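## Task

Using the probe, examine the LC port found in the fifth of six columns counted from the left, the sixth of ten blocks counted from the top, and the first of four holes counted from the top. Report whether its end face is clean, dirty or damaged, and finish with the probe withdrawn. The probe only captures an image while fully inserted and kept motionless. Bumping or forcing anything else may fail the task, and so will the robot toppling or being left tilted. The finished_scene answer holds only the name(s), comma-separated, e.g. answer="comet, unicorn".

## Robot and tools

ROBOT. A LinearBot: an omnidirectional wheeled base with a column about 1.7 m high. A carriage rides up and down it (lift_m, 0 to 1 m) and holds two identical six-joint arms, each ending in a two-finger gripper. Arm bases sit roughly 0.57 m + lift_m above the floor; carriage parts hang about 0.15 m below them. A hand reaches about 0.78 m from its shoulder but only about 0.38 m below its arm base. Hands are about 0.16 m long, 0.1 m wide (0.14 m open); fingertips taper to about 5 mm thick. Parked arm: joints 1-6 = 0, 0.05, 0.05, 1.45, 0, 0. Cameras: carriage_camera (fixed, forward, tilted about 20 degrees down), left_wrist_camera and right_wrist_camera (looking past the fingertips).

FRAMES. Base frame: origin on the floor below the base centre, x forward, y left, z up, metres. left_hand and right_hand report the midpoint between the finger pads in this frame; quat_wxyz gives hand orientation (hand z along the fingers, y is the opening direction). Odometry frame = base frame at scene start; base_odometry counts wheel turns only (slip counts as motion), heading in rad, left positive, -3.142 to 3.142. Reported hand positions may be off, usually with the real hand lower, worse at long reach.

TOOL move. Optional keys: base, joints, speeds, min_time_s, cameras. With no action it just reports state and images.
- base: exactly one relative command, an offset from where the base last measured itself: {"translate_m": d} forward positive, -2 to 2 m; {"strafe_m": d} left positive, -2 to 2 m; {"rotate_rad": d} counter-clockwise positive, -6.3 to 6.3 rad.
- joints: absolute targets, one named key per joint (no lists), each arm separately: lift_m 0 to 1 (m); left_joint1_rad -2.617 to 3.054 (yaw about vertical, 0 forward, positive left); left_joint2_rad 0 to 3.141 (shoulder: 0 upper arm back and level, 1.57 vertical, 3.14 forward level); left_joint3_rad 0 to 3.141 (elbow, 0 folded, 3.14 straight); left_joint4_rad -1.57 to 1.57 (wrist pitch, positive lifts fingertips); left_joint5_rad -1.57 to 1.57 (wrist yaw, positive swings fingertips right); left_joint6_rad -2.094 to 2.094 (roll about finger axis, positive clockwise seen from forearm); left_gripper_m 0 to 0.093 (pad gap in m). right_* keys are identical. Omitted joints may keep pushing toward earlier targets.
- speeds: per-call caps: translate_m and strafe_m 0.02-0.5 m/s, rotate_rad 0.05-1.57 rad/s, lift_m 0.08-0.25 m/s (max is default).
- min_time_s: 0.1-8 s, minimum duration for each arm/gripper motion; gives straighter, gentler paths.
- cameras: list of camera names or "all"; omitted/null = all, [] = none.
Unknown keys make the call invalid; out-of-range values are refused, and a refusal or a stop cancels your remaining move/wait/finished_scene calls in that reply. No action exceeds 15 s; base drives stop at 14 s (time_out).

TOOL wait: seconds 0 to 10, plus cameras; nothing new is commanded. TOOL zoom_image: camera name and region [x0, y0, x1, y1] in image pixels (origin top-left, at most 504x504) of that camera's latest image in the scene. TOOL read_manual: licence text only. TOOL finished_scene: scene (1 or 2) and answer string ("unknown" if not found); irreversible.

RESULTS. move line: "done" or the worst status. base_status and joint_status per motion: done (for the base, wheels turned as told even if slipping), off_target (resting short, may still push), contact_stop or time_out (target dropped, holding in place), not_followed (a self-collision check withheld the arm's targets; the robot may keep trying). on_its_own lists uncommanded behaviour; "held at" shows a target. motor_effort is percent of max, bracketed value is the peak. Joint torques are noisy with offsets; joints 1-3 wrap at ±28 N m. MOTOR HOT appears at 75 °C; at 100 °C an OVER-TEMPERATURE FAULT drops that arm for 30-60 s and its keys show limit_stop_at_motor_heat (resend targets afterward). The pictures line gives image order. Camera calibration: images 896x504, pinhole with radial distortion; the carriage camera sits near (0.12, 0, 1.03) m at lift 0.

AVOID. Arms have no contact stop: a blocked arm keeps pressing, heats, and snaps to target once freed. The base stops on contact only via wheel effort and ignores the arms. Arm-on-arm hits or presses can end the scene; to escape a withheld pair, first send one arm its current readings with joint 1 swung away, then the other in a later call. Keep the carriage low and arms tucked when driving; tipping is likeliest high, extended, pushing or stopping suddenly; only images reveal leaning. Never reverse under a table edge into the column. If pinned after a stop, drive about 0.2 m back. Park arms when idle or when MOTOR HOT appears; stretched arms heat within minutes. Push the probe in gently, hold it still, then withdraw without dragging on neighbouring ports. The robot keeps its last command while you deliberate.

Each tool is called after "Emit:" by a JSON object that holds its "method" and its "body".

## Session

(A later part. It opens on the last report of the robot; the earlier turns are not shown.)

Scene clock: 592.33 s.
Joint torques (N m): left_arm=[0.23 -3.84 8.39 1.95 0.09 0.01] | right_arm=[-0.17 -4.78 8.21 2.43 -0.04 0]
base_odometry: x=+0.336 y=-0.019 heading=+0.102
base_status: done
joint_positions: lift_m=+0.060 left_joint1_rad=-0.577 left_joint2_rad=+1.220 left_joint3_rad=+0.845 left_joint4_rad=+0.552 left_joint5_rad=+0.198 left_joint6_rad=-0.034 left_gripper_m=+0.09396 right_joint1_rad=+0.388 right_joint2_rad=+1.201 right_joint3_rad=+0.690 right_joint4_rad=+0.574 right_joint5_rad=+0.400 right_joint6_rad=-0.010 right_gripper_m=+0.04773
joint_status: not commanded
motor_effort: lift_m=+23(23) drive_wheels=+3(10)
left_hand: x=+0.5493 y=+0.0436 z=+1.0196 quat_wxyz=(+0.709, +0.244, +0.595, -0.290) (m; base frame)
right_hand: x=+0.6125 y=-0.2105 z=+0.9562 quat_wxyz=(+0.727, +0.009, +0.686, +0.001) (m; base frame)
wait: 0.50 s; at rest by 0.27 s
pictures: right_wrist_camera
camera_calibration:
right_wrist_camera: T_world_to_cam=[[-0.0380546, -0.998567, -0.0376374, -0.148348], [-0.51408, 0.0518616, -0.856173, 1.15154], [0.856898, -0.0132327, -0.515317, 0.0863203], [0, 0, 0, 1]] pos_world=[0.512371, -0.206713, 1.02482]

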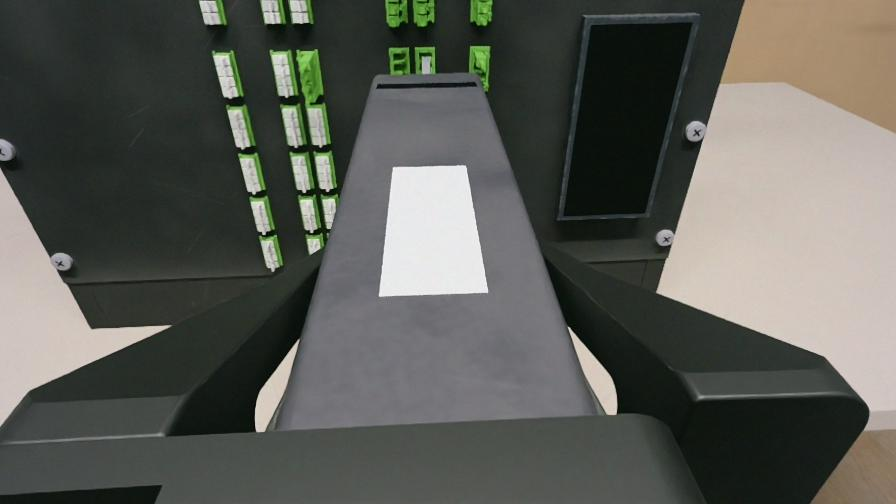

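Emit:
{"method": "zoom_image", "body": {"camera": "right_wrist_camera", "region": [0, 135, 32, 167]}}

Emit:
{"method": "zoom_image", "body": {"camera": "right_wrist_camera", "region": [46, 246, 78, 278]}}

Emit:
{"method": "zoom_image", "body": {"camera": "right_wrist_camera", "region": [680, 116, 712, 148]}}

Emit:
{"method": "zoom_image", "body": {"camera": "right_wrist_camera", "region": [648, 222, 680, 254]}}

Emit:
{"method": "zoom_image", "body": {"camera": "right_wrist_camera", "region": [372, 160, 404, 192]}}

Emit:
{"method": "zoom_image", "body": {"camera": "right_wrist_camera", "region": [450, 155, 482, 187]}}

Emit:
{"method": "zoom_image", "body": {"camera": "right_wrist_camera", "region": [370, 276, 402, 308]}}

Emit:
{"method": "zoom_image", "body": {"camera": "right_wrist_camera", "region": [466, 276, 498, 308]}}

Scaled by 15.750 from the camera's 896x504 image, which has a finer 1280x720 frame.

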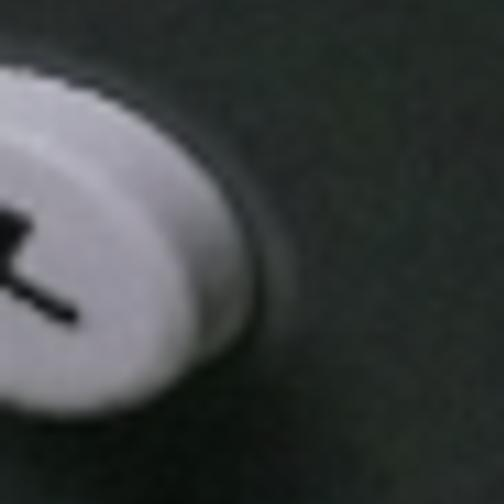

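Scaled by 15.750 from the camera's 896x504 image, which has a finer 1280x720 frame.

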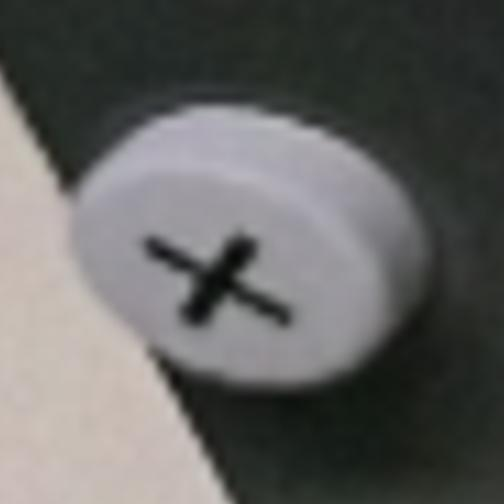

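Scaled by 15.750 from the camera's 896x504 image, which has a finer 1280x720 frame.

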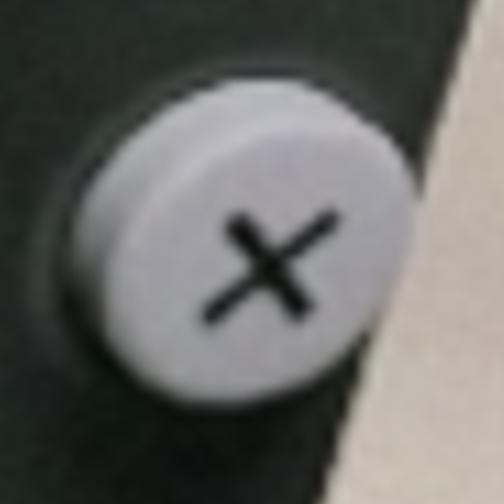

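Scaled by 15.750 from the camera's 896x504 image, which has a finer 1280x720 frame.

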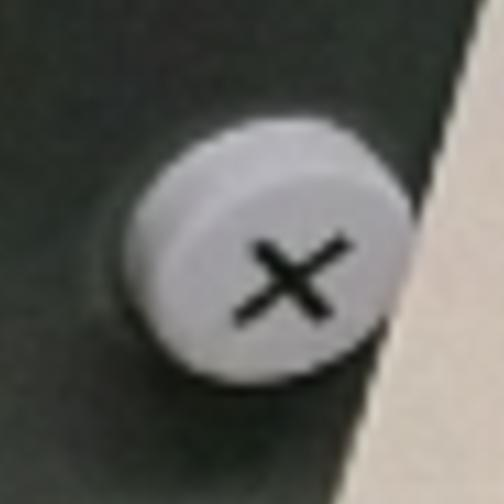

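Scaled by 15.750 from the camera's 896x504 image, which has a finer 1280x720 frame.

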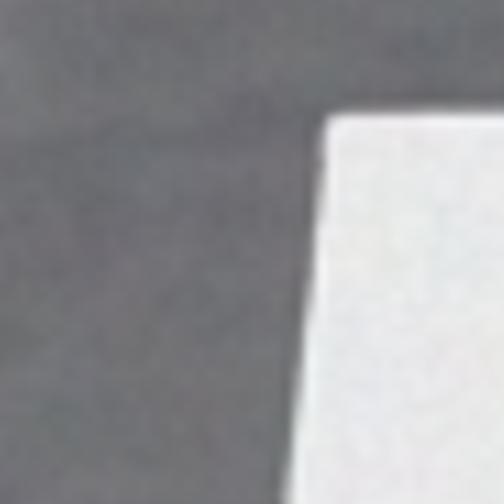

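Scaled by 15.750 from the camera's 896x504 image, which has a finer 1280x720 frame.

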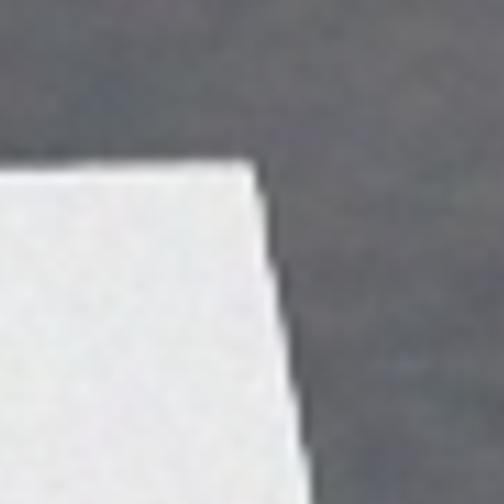

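Scaled by 15.750 from the camera's 896x504 image, which has a finer 1280x720 frame.

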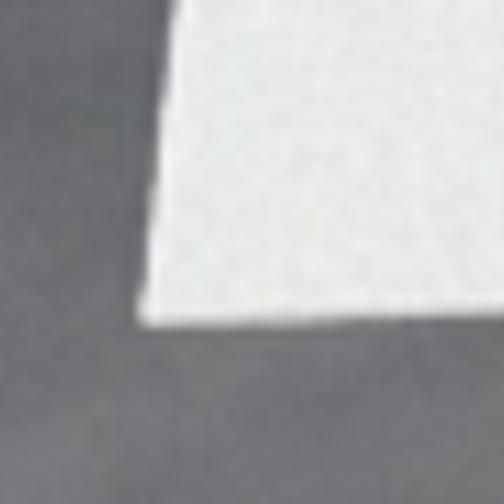

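Scaled by 15.750 from the camera's 896x504 image, which has a finer 1280x720 frame.

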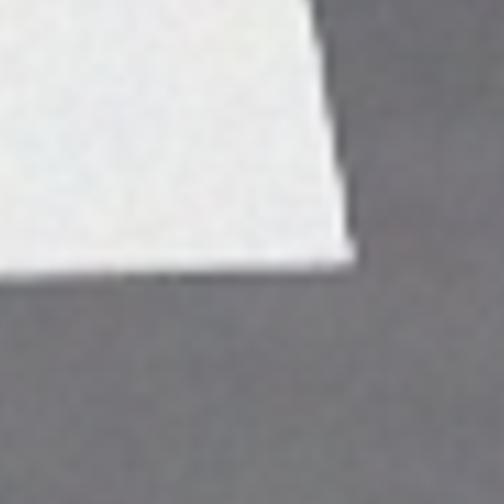

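Emit:
{"method": "move", "body": {"base": {"translate_m":-0.01}, "speeds": {"translate_m":0.03}, "joints": {"right_joint5_rad":0.380}, "cameras": []}}

Emit:
{"method": "wait", "body": {"seconds": 0.5, "cameras": ["right_wrist_camera"]}}

Emit:
{"method": "zoom_image", "body": {"camera": "right_wrist_camera", "region": [400, 34, 448, 78]}}

Scene clock: 662.03 s.
Joint torques (N m): left_arm=[0.35 -3.71 8.29 1.96 0.09 0] | right_arm=[-0.18 -4.79 8.21 2.43 -0.14 -0.02]
move: done
base_odometry: x=+0.327 y=-0.020 heading=+0.101
base_status: done
joint_positions: lift_m=+0.060 left_joint1_rad=-0.577 left_joint2_rad=+1.220 left_joint3_rad=+0.845 left_joint4_rad=+0.552 left_joint5_rad=+0.198 left_joint6_rad=-0.034 left_gripper_m=+0.09396 right_joint1_rad=+0.388 right_joint2_rad=+1.201 right_joint3_rad=+0.690 right_joint4_rad=+0.574 right_joint5_rad=+0.391 right_joint6_rad=-0.010 right_gripper_m=+0.04773
joint_status: all done
motor_effort: lift_m=+23(23) drive_wheels=+3(11)
left_hand: x=+0.5493 y=+0.0436 z=+1.0196 quat_wxyz=(+0.709, +0.244, +0.595, -0.290) (m; base frame)
right_hand: x=+0.6125 y=-0.2089 z=+0.9562 quat_wxyz=(+0.727, +0.006, +0.686, +0.004) (m; base frame)
pictures: none
No camera images: "cameras" was empty.

Scene clock: 662.53 s.
Joint torques (N m): left_arm=[0.39 -3.77 8.4 1.94 0.07 -0.01] | right_arm=[-0.16 -4.78 8.27 2.42 -0.13 -0.02]
base_odometry: x=+0.327 y=-0.020 heading=+0.101
base_status: done
joint_positions: lift_m=+0.060 left_joint1_rad=-0.577 left_joint2_rad=+1.220 left_joint3_rad=+0.845 left_joint4_rad=+0.552 left_joint5_rad=+0.198 left_joint6_rad=-0.034 left_gripper_m=+0.09396 right_joint1_rad=+0.388 right_joint2_rad=+1.201 right_joint3_rad=+0.690 right_joint4_rad=+0.574 right_joint5_rad=+0.391 right_joint6_rad=-0.010 right_gripper_m=+0.04773
joint_status: all done
motor_effort: lift_m=+23(23) drive_wheels=+3(11)
left_hand: x=+0.5493 y=+0.0436 z=+1.0196 quat_wxyz=(+0.709, +0.244, +0.595, -0.290) (m; base frame)
right_hand: x=+0.6125 y=-0.2089 z=+0.9562 quat_wxyz=(+0.727, +0.006, +0.686, +0.004) (m; base frame)
wait: 0.50 s; at rest by 0.27 s
pictures: right_wrist_camera
camera_calibration:
right_wrist_camera: T_world_to_cam=[[-0.0289324, -0.998893, -0.0370983, -0.152929], [-0.514334, 0.0467005, -0.856317, 1.1507], [0.857102, -0.00569438, -0.515116, 0.0875996], [0, 0, 0, 1]] pos_world=[0.512337, -0.205999, 1.02481]

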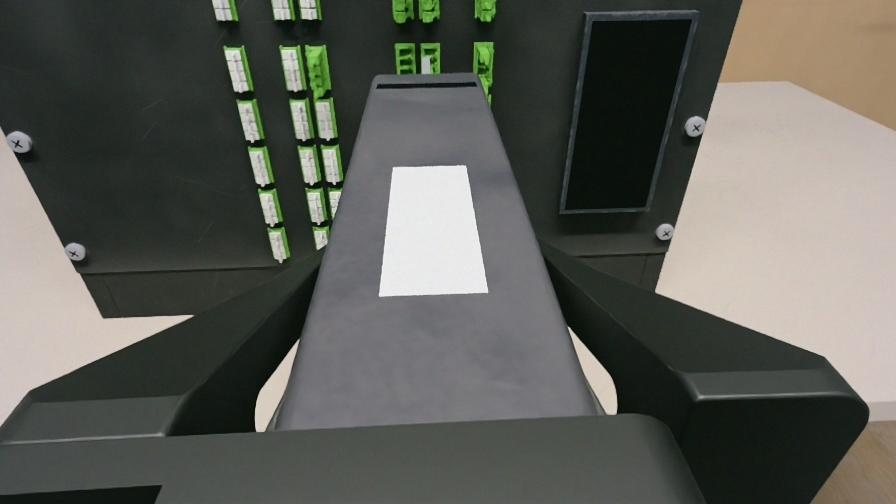

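Scaled by 10.500 from the camera's 896x504 image, which has a finer 1280x720 frame.

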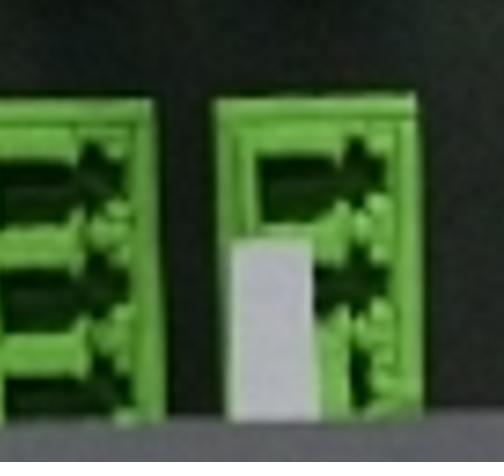

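Emit:
{"method": "move", "body": {"base": {"strafe_m":-0.0025}, "speeds": {"strafe_m":0.02}, "joints": {"right_joint5_rad":0.376,"lift_m":0.0604}, "cameras": []}}

Emit:
{"method": "wait", "body": {"seconds": 0.5, "cameras": ["right_wrist_camera"]}}

Emit:
{"method": "zoom_image", "body": {"camera": "right_wrist_camera", "region": [408, 34, 440, 78]}}

Emit:
{"method": "zoom_image", "body": {"camera": "right_wrist_camera", "region": [0, 125, 32, 157]}}

Emit:
{"method": "zoom_image", "body": {"camera": "right_wrist_camera", "region": [60, 236, 92, 268]}}

Emit:
{"method": "zoom_image", "body": {"camera": "right_wrist_camera", "region": [680, 110, 712, 142]}}

Emit:
{"method": "zoom_image", "body": {"camera": "right_wrist_camera", "region": [650, 216, 682, 248]}}

Scene clock: 674.60 s.
Joint torques (N m): left_arm=[0.47 -3.96 8.46 1.93 0.1 0.01] | right_arm=[-0.14 -4.77 8.25 2.42 -0.13 -0.01]
move: done
base_odometry: x=+0.327 y=-0.022 heading=+0.102
base_status: done
joint_positions: lift_m=+0.060 left_joint1_rad=-0.577 left_joint2_rad=+1.220 left_joint3_rad=+0.845 left_joint4_rad=+0.552 left_joint5_rad=+0.198 left_joint6_rad=-0.034 left_gripper_m=+0.09396 right_joint1_rad=+0.388 right_joint2_rad=+1.201 right_joint3_rad=+0.690 right_joint4_rad=+0.574 right_joint5_rad=+0.386 right_joint6_rad=-0.010 right_gripper_m=+0.04773
joint_status: all done
motor_effort: lift_m=+24(25) drive_wheels=+5(7)
left_hand: x=+0.5491 y=+0.0434 z=+1.0197 quat_wxyz=(+0.709, +0.244, +0.595, -0.290) (m; base frame)
right_hand: x=+0.6126 y=-0.2083 z=+0.9564 quat_wxyz=(+0.727, +0.004, +0.686, +0.005) (m; base frame)
pictures: none
No camera images: "cameras" was empty.

Scene clock: 675.10 s.
Joint torques (N m): left_arm=[0.42 -3.84 8.39 1.96 0.08 0.01] | right_arm=[-0.13 -4.79 8.25 2.42 -0.13 -0.01]
base_odometry: x=+0.327 y=-0.022 heading=+0.102
base_status: done
joint_positions: lift_m=+0.060 left_joint1_rad=-0.577 left_joint2_rad=+1.220 left_joint3_rad=+0.845 left_joint4_rad=+0.552 left_joint5_rad=+0.198 left_joint6_rad=-0.034 left_gripper_m=+0.09396 right_joint1_rad=+0.388 right_joint2_rad=+1.201 right_joint3_rad=+0.690 right_joint4_rad=+0.574 right_joint5_rad=+0.386 right_joint6_rad=-0.010 right_gripper_m=+0.04773
joint_status: all done
motor_effort: lift_m=+24(25) drive_wheels=+4(7)
left_hand: x=+0.5491 y=+0.0434 z=+1.0197 quat_wxyz=(+0.709, +0.244, +0.595, -0.290) (m; base frame)
right_hand: x=+0.6126 y=-0.2082 z=+0.9564 quat_wxyz=(+0.727, +0.004, +0.686, +0.005) (m; base frame)
wait: 0.50 s; at rest by 0.27 s
pictures: right_wrist_camera
camera_calibration:
right_wrist_camera: T_world_to_cam=[[-0.0244157, -0.999024, -0.0368059, -0.155257], [-0.514429, 0.0441236, -0.856397, 1.15045], [0.857186, -0.00197554, -0.515004, 0.0883256], [0, 0, 0, 1]] pos_world=[0.512321, -0.205693, 1.02501]

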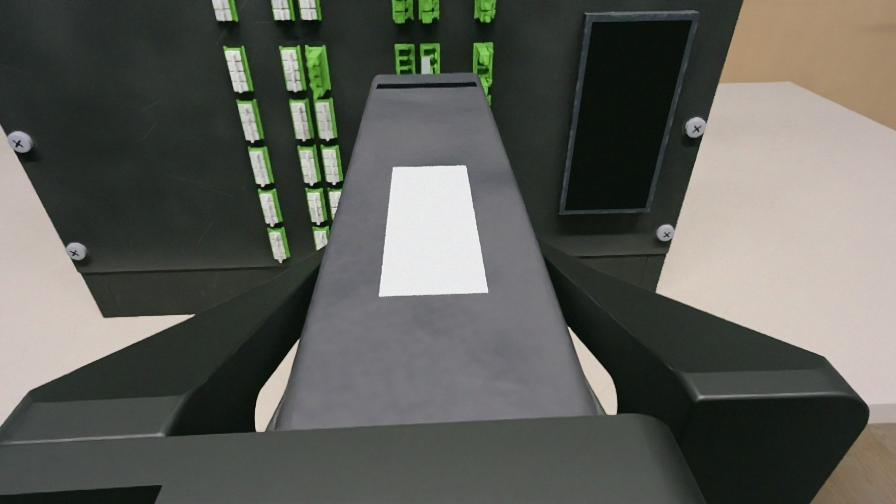

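Scaled by 11.455 from the camera's 896x504 image, which has a finer 1280x720 frame.

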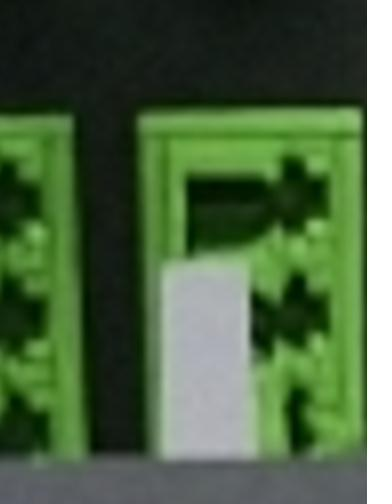

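Scaled by 15.750 from the camera's 896x504 image, which has a finer 1280x720 frame.

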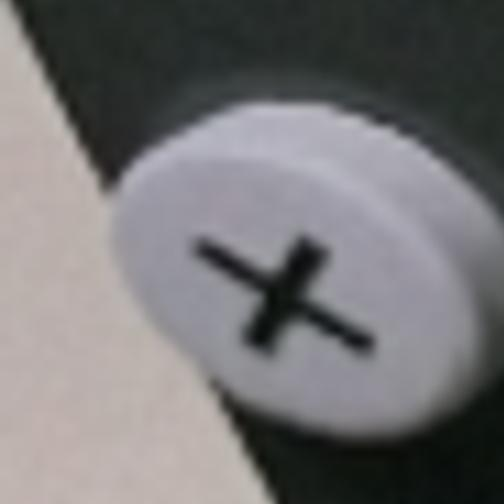

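Scaled by 15.750 from the camera's 896x504 image, which has a finer 1280x720 frame.

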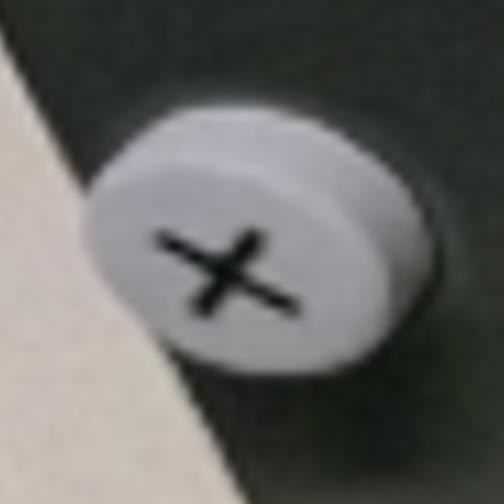

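Scaled by 15.750 from the camera's 896x504 image, which has a finer 1280x720 frame.

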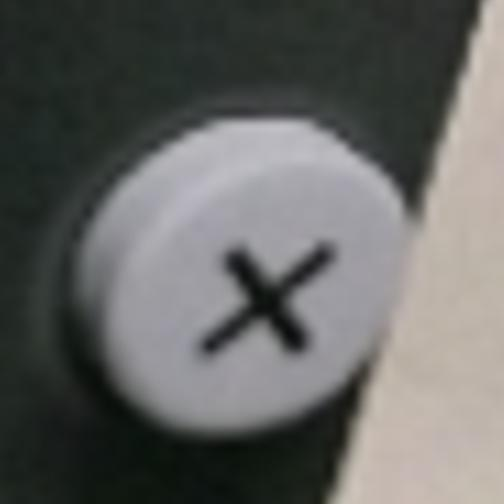

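Scaled by 15.750 from the camera's 896x504 image, which has a finer 1280x720 frame.

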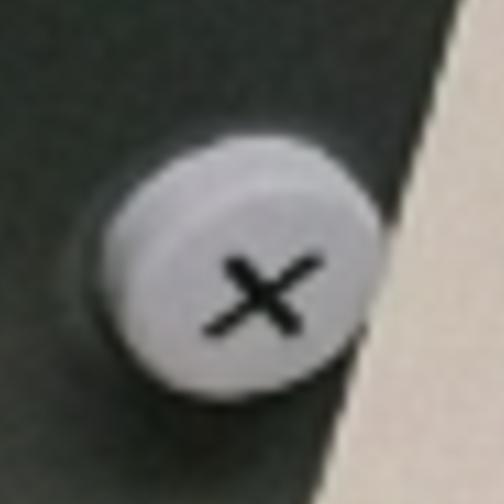

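Emit:
{"method": "move", "body": {"base": {"translate_m":0.009}, "speeds": {"translate_m":0.02}, "cameras": []}}

Emit:
{"method": "wait", "body": {"seconds": 0.5, "cameras": ["right_wrist_camera"]}}

Emit:
{"method": "zoom_image", "body": {"camera": "right_wrist_camera", "region": [408, 34, 440, 78]}}

Scene clock: 691.00 s.
Joint torques (N m): left_arm=[0.38 -3.82 8.44 1.96 0.08 -0.03] | right_arm=[-0.1 -4.75 8.31 2.43 -0.13 -0.01]
move: done
base_odometry: x=+0.336 y=-0.021 heading=+0.101
base_status: done
joint_positions: lift_m=+0.060 left_joint1_rad=-0.577 left_joint2_rad=+1.220 left_joint3_rad=+0.845 left_joint4_rad=+0.552 left_joint5_rad=+0.198 left_joint6_rad=-0.034 left_gripper_m=+0.09396 right_joint1_rad=+0.388 right_joint2_rad=+1.201 right_joint3_rad=+0.690 right_joint4_rad=+0.574 right_joint5_rad=+0.385 right_joint6_rad=-0.010 right_gripper_m=+0.04773
joint_status: not commanded
motor_effort: lift_m=+24(24) drive_wheels=-1(13)
left_hand: x=+0.5491 y=+0.0434 z=+1.0197 quat_wxyz=(+0.709, +0.244, +0.595, -0.290) (m; base frame)
right_hand: x=+0.6126 y=-0.2081 z=+0.9564 quat_wxyz=(+0.727, +0.004, +0.686, +0.006) (m; base frame)
pictures: none
No camera images: "cameras" was empty.

Scene clock: 691.50 s.
Joint torques (N m): left_arm=[0.49 -3.86 8.4 1.95 0.08 0] | right_arm=[-0.13 -4.88 8.28 2.41 -0.12 -0.01]
base_odometry: x=+0.336 y=-0.021 heading=+0.101
base_status: done
joint_positions: lift_m=+0.060 left_joint1_rad=-0.577 left_joint2_rad=+1.220 left_joint3_rad=+0.845 left_joint4_rad=+0.552 left_joint5_rad=+0.198 left_joint6_rad=-0.034 left_gripper_m=+0.09396 right_joint1_rad=+0.388 right_joint2_rad=+1.201 right_joint3_rad=+0.690 right_joint4_rad=+0.574 right_joint5_rad=+0.385 right_joint6_rad=-0.010 right_gripper_m=+0.04773
joint_status: not commanded
motor_effort: lift_m=+24(24) drive_wheels=-1(13)
left_hand: x=+0.5491 y=+0.0434 z=+1.0197 quat_wxyz=(+0.709, +0.244, +0.595, -0.290) (m; base frame)
right_hand: x=+0.6126 y=-0.2081 z=+0.9564 quat_wxyz=(+0.727, +0.004, +0.686, +0.006) (m; base frame)
wait: 0.50 s; at rest by 0.27 s
pictures: right_wrist_camera
camera_calibration:
right_wrist_camera: T_world_to_cam=[[-0.0240561, -0.999033, -0.0367914, -0.155457], [-0.514448, 0.0439261, -0.856396, 1.15041], [0.857184, -0.0016743, -0.515008, 0.0883932], [0, 0, 0, 1]] pos_world=[0.512319, -0.205692, 1.02501]

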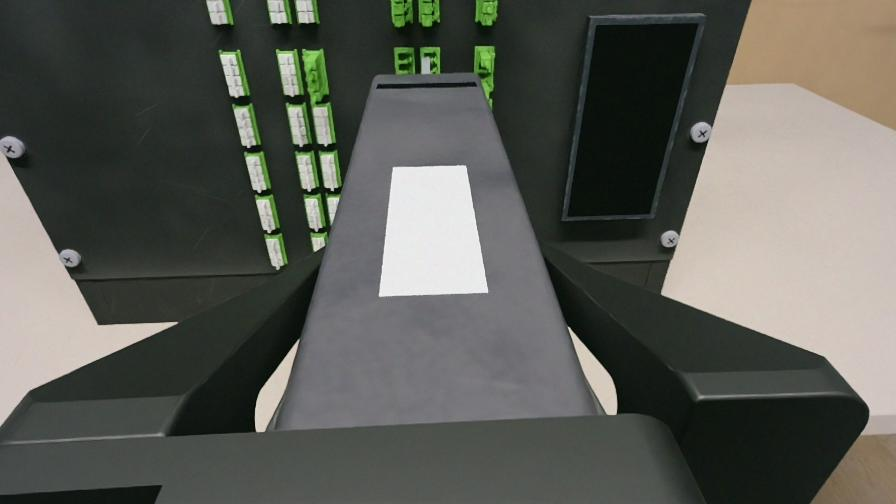

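Scaled by 11.455 from the camera's 896x504 image, which has a finer 1280x720 frame.

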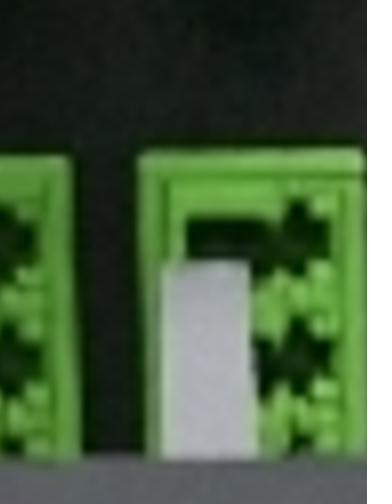

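Emit:
{"method": "move", "body": {"base": {"strafe_m":-0.0015}, "speeds": {"strafe_m":0.02}, "joints": {"lift_m":0.0611}, "cameras": []}}

Emit:
{"method": "wait", "body": {"seconds": 0.5, "cameras": ["right_wrist_camera"]}}

Emit:
{"method": "zoom_image", "body": {"camera": "right_wrist_camera", "region": [408, 34, 440, 78]}}

Scene clock: 708.63 s.
Joint torques (N m): left_arm=[0.46 -3.77 8.46 1.95 0.07 -0.01] | right_arm=[-0.09 -4.79 8.27 2.41 -0.13 -0.01]
move: done
base_odometry: x=+0.336 y=-0.023 heading=+0.102
base_status: done
joint_positions: lift_m=+0.061 left_joint1_rad=-0.578 left_joint2_rad=+1.220 left_joint3_rad=+0.845 left_joint4_rad=+0.552 left_joint5_rad=+0.198 left_joint6_rad=-0.034 left_gripper_m=+0.09396 right_joint1_rad=+0.388 right_joint2_rad=+1.201 right_joint3_rad=+0.690 right_joint4_rad=+0.574 right_joint5_rad=+0.385 right_joint6_rad=-0.010 right_gripper_m=+0.04773
joint_status: all done
motor_effort: lift_m=+24(27) drive_wheels=+4(8)
left_hand: x=+0.5490 y=+0.0432 z=+1.0205 quat_wxyz=(+0.709, +0.244, +0.595, -0.290) (m; base frame)
right_hand: x=+0.6126 y=-0.2082 z=+0.9571 quat_wxyz=(+0.727, +0.004, +0.686, +0.006) (m; base frame)
pictures: none
No camera images: "cameras" was empty.

Scene clock: 709.13 s.
Joint torques (N m): left_arm=[0.44 -3.86 8.39 1.93 0.07 0] | right_arm=[-0.1 -4.82 8.27 2.44 -0.12 0]
base_odometry: x=+0.336 y=-0.023 heading=+0.102
base_status: done
joint_positions: lift_m=+0.061 left_joint1_rad=-0.578 left_joint2_rad=+1.220 left_joint3_rad=+0.845 left_joint4_rad=+0.552 left_joint5_rad=+0.198 left_joint6_rad=-0.034 left_gripper_m=+0.09396 right_joint1_rad=+0.388 right_joint2_rad=+1.201 right_joint3_rad=+0.690 right_joint4_rad=+0.574 right_joint5_rad=+0.385 right_joint6_rad=-0.010 right_gripper_m=+0.04773
joint_status: all done
motor_effort: lift_m=+24(27) drive_wheels=+4(8)
left_hand: x=+0.5490 y=+0.0432 z=+1.0205 quat_wxyz=(+0.709, +0.244, +0.595, -0.290) (m; base frame)
right_hand: x=+0.6126 y=-0.2082 z=+0.9571 quat_wxyz=(+0.727, +0.004, +0.686, +0.006) (m; base frame)
wait: 0.50 s; at rest by 0.27 s
pictures: right_wrist_camera
camera_calibration:
right_wrist_camera: T_world_to_cam=[[-0.0240043, -0.999038, -0.0367062, -0.155646], [-0.514452, 0.0438263, -0.856398, 1.151], [0.857183, -0.00167365, -0.515009, 0.0887559], [0, 0, 0, 1]] pos_world=[0.512319, -0.205792, 1.02571]

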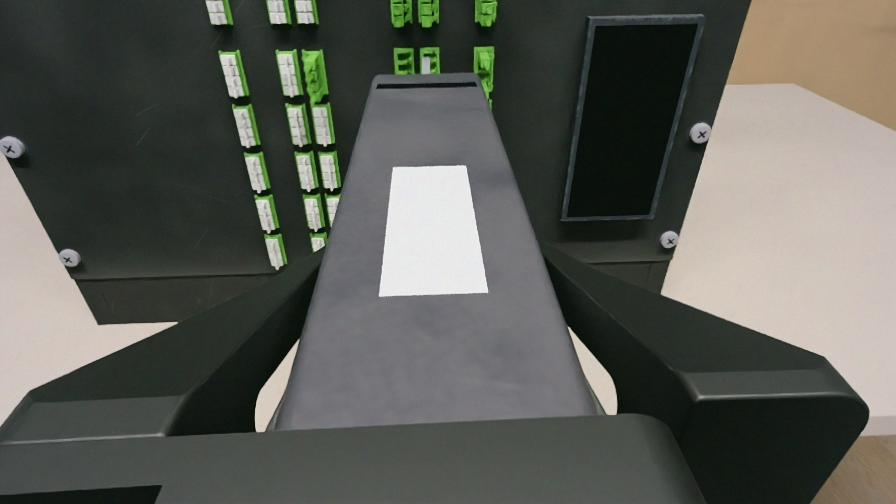

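Scaled by 11.455 from the camera's 896x504 image, which has a finer 1280x720 frame.

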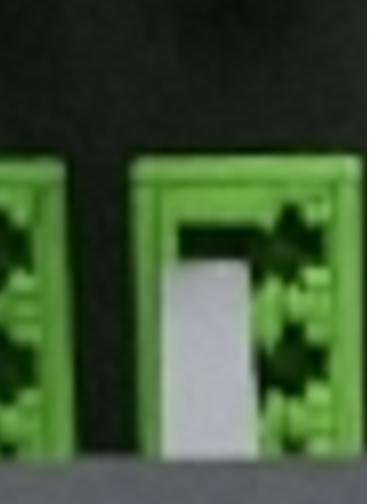

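Emit:
{"method": "move", "body": {"base": {"strafe_m":-0.0015}, "speeds": {"strafe_m":0.02}, "joints": {"lift_m":0.0616}, "cameras": []}}

Emit:
{"method": "wait", "body": {"seconds": 0.5, "cameras": ["right_wrist_camera"]}}

Emit:
{"method": "zoom_image", "body": {"camera": "right_wrist_camera", "region": [408, 34, 440, 78]}}

Scene clock: 728.57 s.
Joint torques (N m): left_arm=[0.49 -3.79 8.44 1.94 0.07 0] | right_arm=[-0.12 -4.81 8.25 2.43 -0.12 -0.02]
move: done
base_odometry: x=+0.336 y=-0.024 heading=+0.102
base_status: done
joint_positions: lift_m=+0.061 left_joint1_rad=-0.578 left_joint2_rad=+1.220 left_joint3_rad=+0.845 left_joint4_rad=+0.552 left_joint5_rad=+0.198 left_joint6_rad=-0.034 left_gripper_m=+0.09396 right_joint1_rad=+0.388 right_joint2_rad=+1.201 right_joint3_rad=+0.690 right_joint4_rad=+0.573 right_joint5_rad=+0.385 right_joint6_rad=-0.010 right_gripper_m=+0.04773
joint_status: all done
motor_effort: lift_m=+25(26) drive_wheels=+4(9)
left_hand: x=+0.5490 y=+0.0432 z=+1.0210 quat_wxyz=(+0.709, +0.244, +0.595, -0.290) (m; base frame)
right_hand: x=+0.6126 y=-0.2082 z=+0.9575 quat_wxyz=(+0.727, +0.004, +0.686, +0.006) (m; base frame)
pictures: none
No camera images: "cameras" was empty.

Scene clock: 729.07 s.
Joint torques (N m): left_arm=[0.44 -3.79 8.43 1.95 0.08 0.02] | right_arm=[-0.1 -4.75 8.23 2.43 -0.12 -0.01]
base_odometry: x=+0.336 y=-0.024 heading=+0.102
base_status: done
joint_positions: lift_m=+0.061 left_joint1_rad=-0.578 left_joint2_rad=+1.220 left_joint3_rad=+0.845 left_joint4_rad=+0.552 left_joint5_rad=+0.198 left_joint6_rad=-0.034 left_gripper_m=+0.09396 right_joint1_rad=+0.388 right_joint2_rad=+1.201 right_joint3_rad=+0.690 right_joint4_rad=+0.573 right_joint5_rad=+0.385 right_joint6_rad=-0.010 right_gripper_m=+0.04773
joint_status: all done
motor_effort: lift_m=+25(26) drive_wheels=+4(9)
left_hand: x=+0.5490 y=+0.0432 z=+1.0210 quat_wxyz=(+0.709, +0.244, +0.595, -0.290) (m; base frame)
right_hand: x=+0.6126 y=-0.2082 z=+0.9575 quat_wxyz=(+0.727, +0.004, +0.686, +0.006) (m; base frame)
wait: 0.50 s; at rest by 0.27 s
pictures: right_wrist_camera
camera_calibration:
right_wrist_camera: T_world_to_cam=[[-0.0239648, -0.999042, -0.0366104, -0.155745], [-0.514765, 0.0437246, -0.856216, 1.15143], [0.856996, -0.00167329, -0.51532, 0.0893424], [0, 0, 0, 1]] pos_world=[0.512418, -0.205792, 1.02621]

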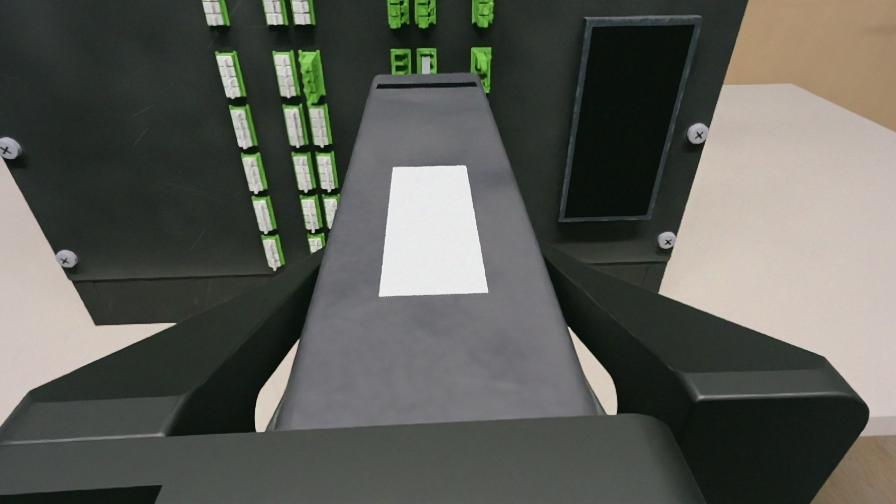

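Scaled by 11.455 from the camera's 896x504 image, which has a finer 1280x720 frame.

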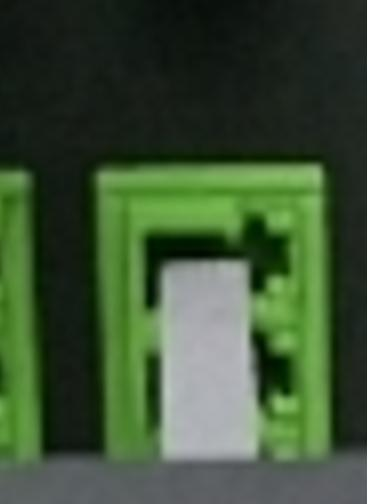

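Emit:
{"method": "move", "body": {"joints": {"right_joint5_rad":0.3740}, "cameras": []}}

Emit:
{"method": "wait", "body": {"seconds": 0.5, "cameras": ["right_wrist_camera"]}}

Emit:
{"method": "zoom_image", "body": {"camera": "right_wrist_camera", "region": [408, 34, 440, 78]}}

Scene clock: 741.97 s.
Joint torques (N m): left_arm=[0.43 -3.85 8.51 1.95 0.06 0.01] | right_arm=[-0.09 -4.77 8.28 2.42 -0.14 -0.01]
move: done
base_odometry: x=+0.336 y=-0.024 heading=+0.102
base_status: not commanded
joint_positions: lift_m=+0.061 left_joint1_rad=-0.578 left_joint2_rad=+1.220 left_joint3_rad=+0.845 left_joint4_rad=+0.552 left_joint5_rad=+0.198 left_joint6_rad=-0.034 left_gripper_m=+0.09396 right_joint1_rad=+0.388 right_joint2_rad=+1.201 right_joint3_rad=+0.690 right_joint4_rad=+0.573 right_joint5_rad=+0.385 right_joint6_rad=-0.010 right_gripper_m=+0.04773
joint_status: all done
motor_effort: lift_m=+25(25) drive_wheels=+4(4)
left_hand: x=+0.5490 y=+0.0432 z=+1.0210 quat_wxyz=(+0.709, +0.244, +0.595, -0.290) (m; base frame)
right_hand: x=+0.6126 y=-0.2082 z=+0.9575 quat_wxyz=(+0.727, +0.004, +0.686, +0.006) (m; base frame)
pictures: none
No camera images: "cameras" was empty.

Scene clock: 742.47 s.
Joint torques (N m): left_arm=[0.47 -3.93 8.51 1.96 0.08 -0.03] | right_arm=[-0.1 -4.81 8.25 2.43 -0.14 0]
base_odometry: x=+0.336 y=-0.024 heading=+0.102
base_status: not commanded
joint_positions: lift_m=+0.061 left_joint1_rad=-0.578 left_joint2_rad=+1.220 left_joint3_rad=+0.845 left_joint4_rad=+0.552 left_joint5_rad=+0.198 left_joint6_rad=-0.034 left_gripper_m=+0.09396 right_joint1_rad=+0.388 right_joint2_rad=+1.201 right_joint3_rad=+0.690 right_joint4_rad=+0.573 right_joint5_rad=+0.385 right_joint6_rad=-0.010 right_gripper_m=+0.04773
joint_status: all done
motor_effort: lift_m=+25(25) drive_wheels=+4(4)
left_hand: x=+0.5490 y=+0.0432 z=+1.0210 quat_wxyz=(+0.709, +0.244, +0.595, -0.290) (m; base frame)
right_hand: x=+0.6126 y=-0.2081 z=+0.9575 quat_wxyz=(+0.727, +0.004, +0.686, +0.006) (m; base frame)
wait: 0.50 s; at rest by 0.27 s
pictures: right_wrist_camera
camera_calibration:
right_wrist_camera: T_world_to_cam=[[-0.0236052, -0.999051, -0.0365961, -0.155846], [-0.514784, 0.043527, -0.856214, 1.15139], [0.856995, -0.00137205, -0.515323, 0.0894101], [0, 0, 0, 1]] pos_world=[0.512417, -0.205692, 1.02621]

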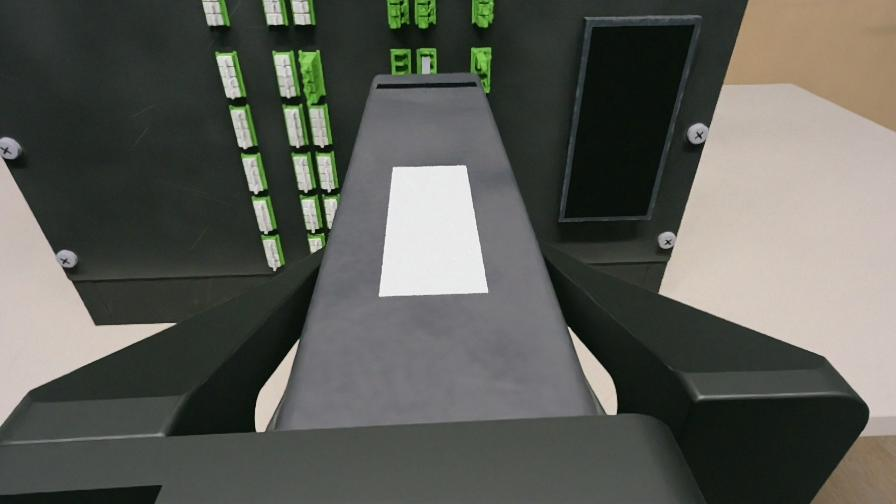

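Scaled by 11.455 from the camera's 896x504 image, which has a finer 1280x720 frame.

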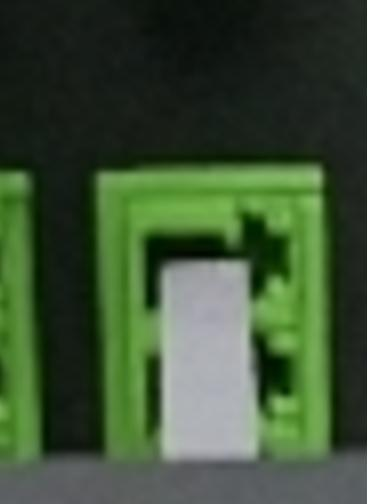

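Emit:
{"method": "move", "body": {"joints": {"right_joint5_rad":0.3725}, "cameras": []}}

Emit:
{"method": "move", "body": {"base": {"translate_m":0.002}, "speeds": {"translate_m":0.02}, "cameras": []}}

Emit:
{"method": "wait", "body": {"seconds": 0.5, "cameras": ["right_wrist_camera"]}}

Emit:
{"method": "zoom_image", "body": {"camera": "right_wrist_camera", "region": [408, 34, 440, 78]}}

Scene clock: 749.27 s.
Joint torques (N m): left_arm=[0.51 -3.79 8.43 1.96 0.06 0.01] | right_arm=[-0.1 -4.79 8.27 2.43 -0.14 -0.01]
move: done
base_odometry: x=+0.336 y=-0.024 heading=+0.102
base_status: not commanded
joint_positions: lift_m=+0.061 left_joint1_rad=-0.578 left_joint2_rad=+1.220 left_joint3_rad=+0.845 left_joint4_rad=+0.552 left_joint5_rad=+0.198 left_joint6_rad=-0.034 left_gripper_m=+0.09396 right_joint1_rad=+0.388 right_joint2_rad=+1.201 right_joint3_rad=+0.690 right_joint4_rad=+0.573 right_joint5_rad=+0.384 right_joint6_rad=-0.010 right_gripper_m=+0.04773
joint_status: all done
motor_effort: lift_m=+25(25) drive_wheels=+4(4)
left_hand: x=+0.5490 y=+0.0432 z=+1.0210 quat_wxyz=(+0.709, +0.244, +0.595, -0.290) (m; base frame)
right_hand: x=+0.6126 y=-0.2080 z=+0.9575 quat_wxyz=(+0.727, +0.004, +0.686, +0.006) (m; base frame)
pictures: none
No camera images: "cameras" was empty.

Scene clock: 749.93 s.
Joint torques (N m): left_arm=[0.39 -3.92 8.36 1.97 0.07 0] | right_arm=[-0.1 -4.89 8.27 2.44 -0.12 -0.01]
move: done
base_odometry: x=+0.338 y=-0.024 heading=+0.102
base_status: done
joint_positions: lift_m=+0.061 left_joint1_rad=-0.578 left_joint2_rad=+1.220 left_joint3_rad=+0.845 left_joint4_rad=+0.552 left_joint5_rad=+0.198 left_joint6_rad=-0.034 left_gripper_m=+0.09396 right_joint1_rad=+0.388 right_joint2_rad=+1.201 right_joint3_rad=+0.690 right_joint4_rad=+0.573 right_joint5_rad=+0.382 right_joint6_rad=-0.010 right_gripper_m=+0.04773
joint_status: not commanded
motor_effort: lift_m=+25(25) drive_wheels=+3(14)
left_hand: x=+0.5490 y=+0.0432 z=+1.0209 quat_wxyz=(+0.708, +0.245, +0.595, -0.290) (m; base frame)
right_hand: x=+0.6126 y=-0.2077 z=+0.9575 quat_wxyz=(+0.727, +0.003, +0.686, +0.007) (m; base frame)
pictures: none
No camera images: "cameras" was empty.

Scene clock: 750.43 s.
Joint torques (N m): left_arm=[0.42 -3.85 8.43 1.96 0.09 0.01] | right_arm=[-0.1 -4.82 8.32 2.43 -0.13 -0.01]
base_odometry: x=+0.338 y=-0.024 heading=+0.102
base_status: done
joint_positions: lift_m=+0.061 left_joint1_rad=-0.578 left_joint2_rad=+1.220 left_joint3_rad=+0.845 left_joint4_rad=+0.552 left_joint5_rad=+0.198 left_joint6_rad=-0.034 left_gripper_m=+0.09396 right_joint1_rad=+0.388 right_joint2_rad=+1.201 right_joint3_rad=+0.690 right_joint4_rad=+0.573 right_joint5_rad=+0.382 right_joint6_rad=-0.010 right_gripper_m=+0.04773
joint_status: not commanded
motor_effort: lift_m=+25(25) drive_wheels=+3(14)
left_hand: x=+0.5490 y=+0.0432 z=+1.0209 quat_wxyz=(+0.708, +0.245, +0.595, -0.290) (m; base frame)
right_hand: x=+0.6126 y=-0.2077 z=+0.9575 quat_wxyz=(+0.727, +0.003, +0.686, +0.007) (m; base frame)
wait: 0.50 s; at rest by 0.27 s
pictures: right_wrist_camera
camera_calibration:
right_wrist_camera: T_world_to_cam=[[-0.0209418, -0.999116, -0.0364602, -0.157159], [-0.514806, 0.0420381, -0.856276, 1.15115], [0.857051, 0.000838022, -0.515231, 0.0897489], [0, 0, 0, 1]] pos_world=[0.512407, -0.205488, 1.02621]

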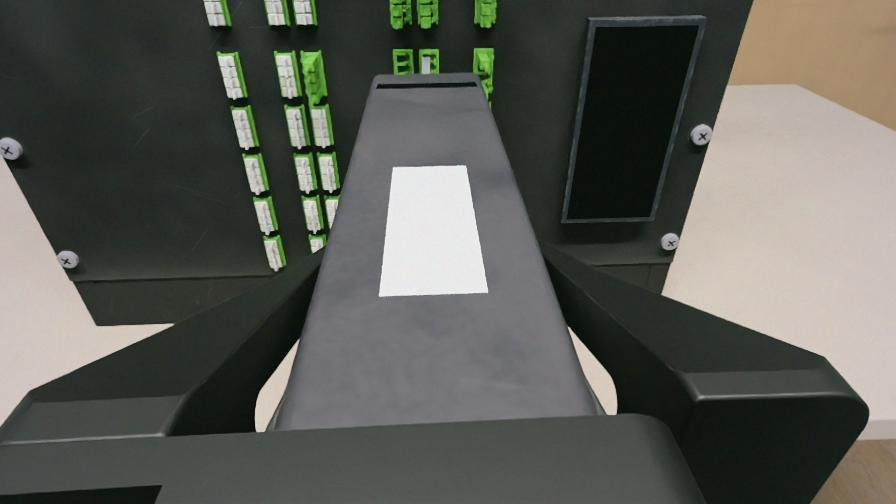

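Scaled by 11.455 from the camera's 896x504 image, which has a finer 1280x720 frame.

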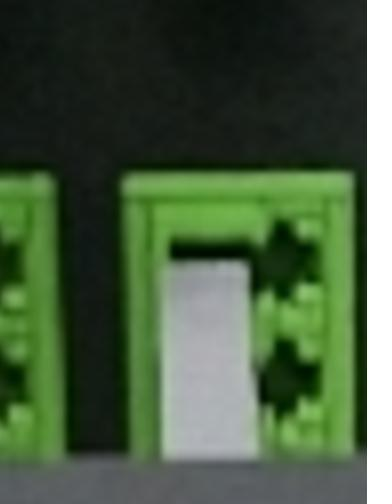

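Emit:
{"method": "move", "body": {"base": {"strafe_m":-0.0008}, "speeds": {"strafe_m":0.02}, "joints": {"lift_m":0.0619}, "cameras": []}}

Emit:
{"method": "wait", "body": {"seconds": 0.5, "cameras": ["right_wrist_camera"]}}

Emit:
{"method": "zoom_image", "body": {"camera": "right_wrist_camera", "region": [408, 34, 440, 78]}}

Scene clock: 762.60 s.
Joint torques (N m): left_arm=[0.43 -3.79 8.43 1.95 0.09 0] | right_arm=[-0.09 -4.79 8.27 2.43 -0.12 -0.01]
move: done
base_odometry: x=+0.338 y=-0.025 heading=+0.102
base_status: done
joint_positions: lift_m=+0.062 left_joint1_rad=-0.578 left_joint2_rad=+1.220 left_joint3_rad=+0.845 left_joint4_rad=+0.552 left_joint5_rad=+0.198 left_joint6_rad=-0.034 left_gripper_m=+0.09396 right_joint1_rad=+0.388 right_joint2_rad=+1.201 right_joint3_rad=+0.690 right_joint4_rad=+0.573 right_joint5_rad=+0.382 right_joint6_rad=-0.010 right_gripper_m=+0.04773
joint_status: all done
motor_effort: lift_m=+25(26) drive_wheels=+5(9)
left_hand: x=+0.5490 y=+0.0432 z=+1.0212 quat_wxyz=(+0.708, +0.245, +0.595, -0.290) (m; base frame)
right_hand: x=+0.6126 y=-0.2076 z=+0.9578 quat_wxyz=(+0.727, +0.003, +0.686, +0.007) (m; base frame)
pictures: none
No camera images: "cameras" was empty.

Scene clock: 763.10 s.
Joint torques (N m): left_arm=[0.51 -3.81 8.5 1.97 0.08 0.02] | right_arm=[-0.09 -4.81 8.25 2.42 -0.12 -0.02]
base_odometry: x=+0.338 y=-0.025 heading=+0.102
base_status: done
joint_positions: lift_m=+0.062 left_joint1_rad=-0.578 left_joint2_rad=+1.220 left_joint3_rad=+0.845 left_joint4_rad=+0.552 left_joint5_rad=+0.198 left_joint6_rad=-0.034 left_gripper_m=+0.09396 right_joint1_rad=+0.388 right_joint2_rad=+1.201 right_joint3_rad=+0.690 right_joint4_rad=+0.573 right_joint5_rad=+0.382 right_joint6_rad=-0.010 right_gripper_m=+0.04773
joint_status: all done
motor_effort: lift_m=+25(26) drive_wheels=+5(9)
left_hand: x=+0.5490 y=+0.0432 z=+1.0212 quat_wxyz=(+0.708, +0.245, +0.595, -0.290) (m; base frame)
right_hand: x=+0.6126 y=-0.2076 z=+0.9578 quat_wxyz=(+0.727, +0.003, +0.686, +0.007) (m; base frame)
wait: 0.50 s; at rest by 0.27 s
pictures: right_wrist_camera
camera_calibration:
right_wrist_camera: T_world_to_cam=[[-0.0205821, -0.999124, -0.0364459, -0.157352], [-0.514824, 0.0418405, -0.856274, 1.15129], [0.857049, 0.00113928, -0.515234, 0.0899194], [0, 0, 0, 1]] pos_world=[0.512406, -0.205487, 1.02641]

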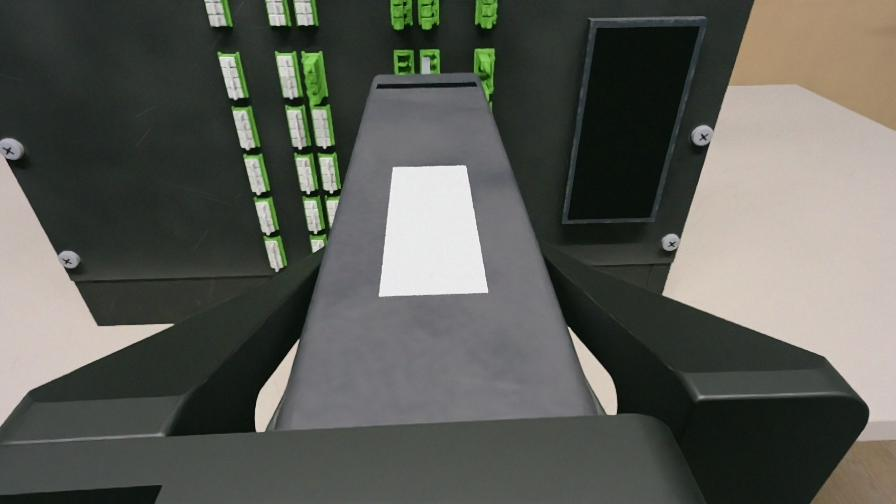

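Scaled by 11.455 from the camera's 896x504 image, which has a finer 1280x720 frame.

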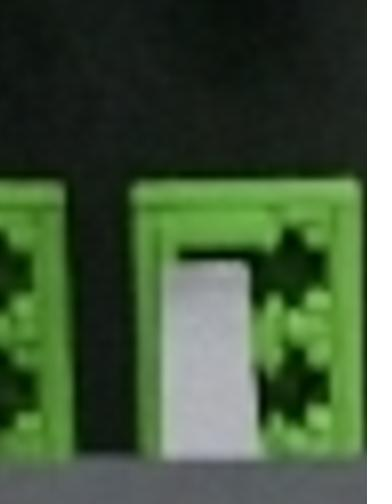

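Emit:
{"method": "move", "body": {"base": {"strafe_m":-0.0008}, "speeds": {"strafe_m":0.02}, "cameras": []}}

Emit:
{"method": "wait", "body": {"seconds": 0.5, "cameras": ["right_wrist_camera"]}}

Emit:
{"method": "zoom_image", "body": {"camera": "right_wrist_camera", "region": [408, 34, 440, 78]}}

Scene clock: 774.23 s.
Joint torques (N m): left_arm=[0.32 -3.85 8.35 1.94 0.09 0.02] | right_arm=[-0.14 -4.86 8.23 2.42 -0.12 -0.01]
move: done
base_odometry: x=+0.338 y=-0.025 heading=+0.103
base_status: done
joint_positions: lift_m=+0.062 left_joint1_rad=-0.578 left_joint2_rad=+1.220 left_joint3_rad=+0.845 left_joint4_rad=+0.552 left_joint5_rad=+0.198 left_joint6_rad=-0.034 left_gripper_m=+0.09396 right_joint1_rad=+0.388 right_joint2_rad=+1.201 right_joint3_rad=+0.690 right_joint4_rad=+0.573 right_joint5_rad=+0.382 right_joint6_rad=-0.010 right_gripper_m=+0.04773
joint_status: not commanded
motor_effort: lift_m=+25(25) drive_wheels=+5(9)
left_hand: x=+0.5490 y=+0.0432 z=+1.0212 quat_wxyz=(+0.708, +0.245, +0.595, -0.290) (m; base frame)
right_hand: x=+0.6126 y=-0.2076 z=+0.9578 quat_wxyz=(+0.727, +0.003, +0.686, +0.007) (m; base frame)
pictures: none
No camera images: "cameras" was empty.

Scene clock: 774.73 s.
Joint torques (N m): left_arm=[0.46 -3.84 8.46 1.98 0.06 0.01] | right_arm=[-0.06 -4.81 8.27 2.43 -0.12 -0.01]
base_odometry: x=+0.338 y=-0.025 heading=+0.103
base_status: done
joint_positions: lift_m=+0.062 left_joint1_rad=-0.578 left_joint2_rad=+1.220 left_joint3_rad=+0.845 left_joint4_rad=+0.552 left_joint5_rad=+0.198 left_joint6_rad=-0.034 left_gripper_m=+0.09396 right_joint1_rad=+0.388 right_joint2_rad=+1.201 right_joint3_rad=+0.690 right_joint4_rad=+0.573 right_joint5_rad=+0.382 right_joint6_rad=-0.010 right_gripper_m=+0.04773
joint_status: not commanded
motor_effort: lift_m=+25(25) drive_wheels=+5(9)
left_hand: x=+0.5490 y=+0.0432 z=+1.0212 quat_wxyz=(+0.708, +0.245, +0.595, -0.290) (m; base frame)
right_hand: x=+0.6126 y=-0.2076 z=+0.9578 quat_wxyz=(+0.727, +0.003, +0.686, +0.007) (m; base frame)
wait: 0.50 s; at rest by 0.27 s
pictures: right_wrist_camera
camera_calibration:
right_wrist_camera: T_world_to_cam=[[-0.0205821, -0.999124, -0.0364459, -0.157352], [-0.514824, 0.0418405, -0.856274, 1.15129], [0.857049, 0.00113928, -0.515234, 0.0899194], [0, 0, 0, 1]] pos_world=[0.512406, -0.205487, 1.02641]

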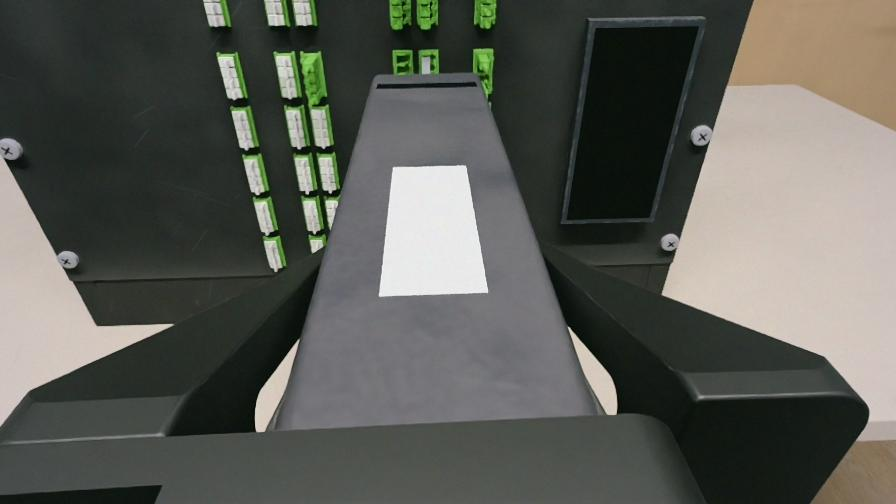

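Scaled by 11.455 from the camera's 896x504 image, which has a finer 1280x720 frame.

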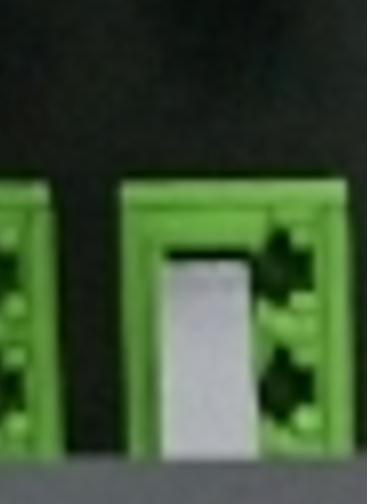

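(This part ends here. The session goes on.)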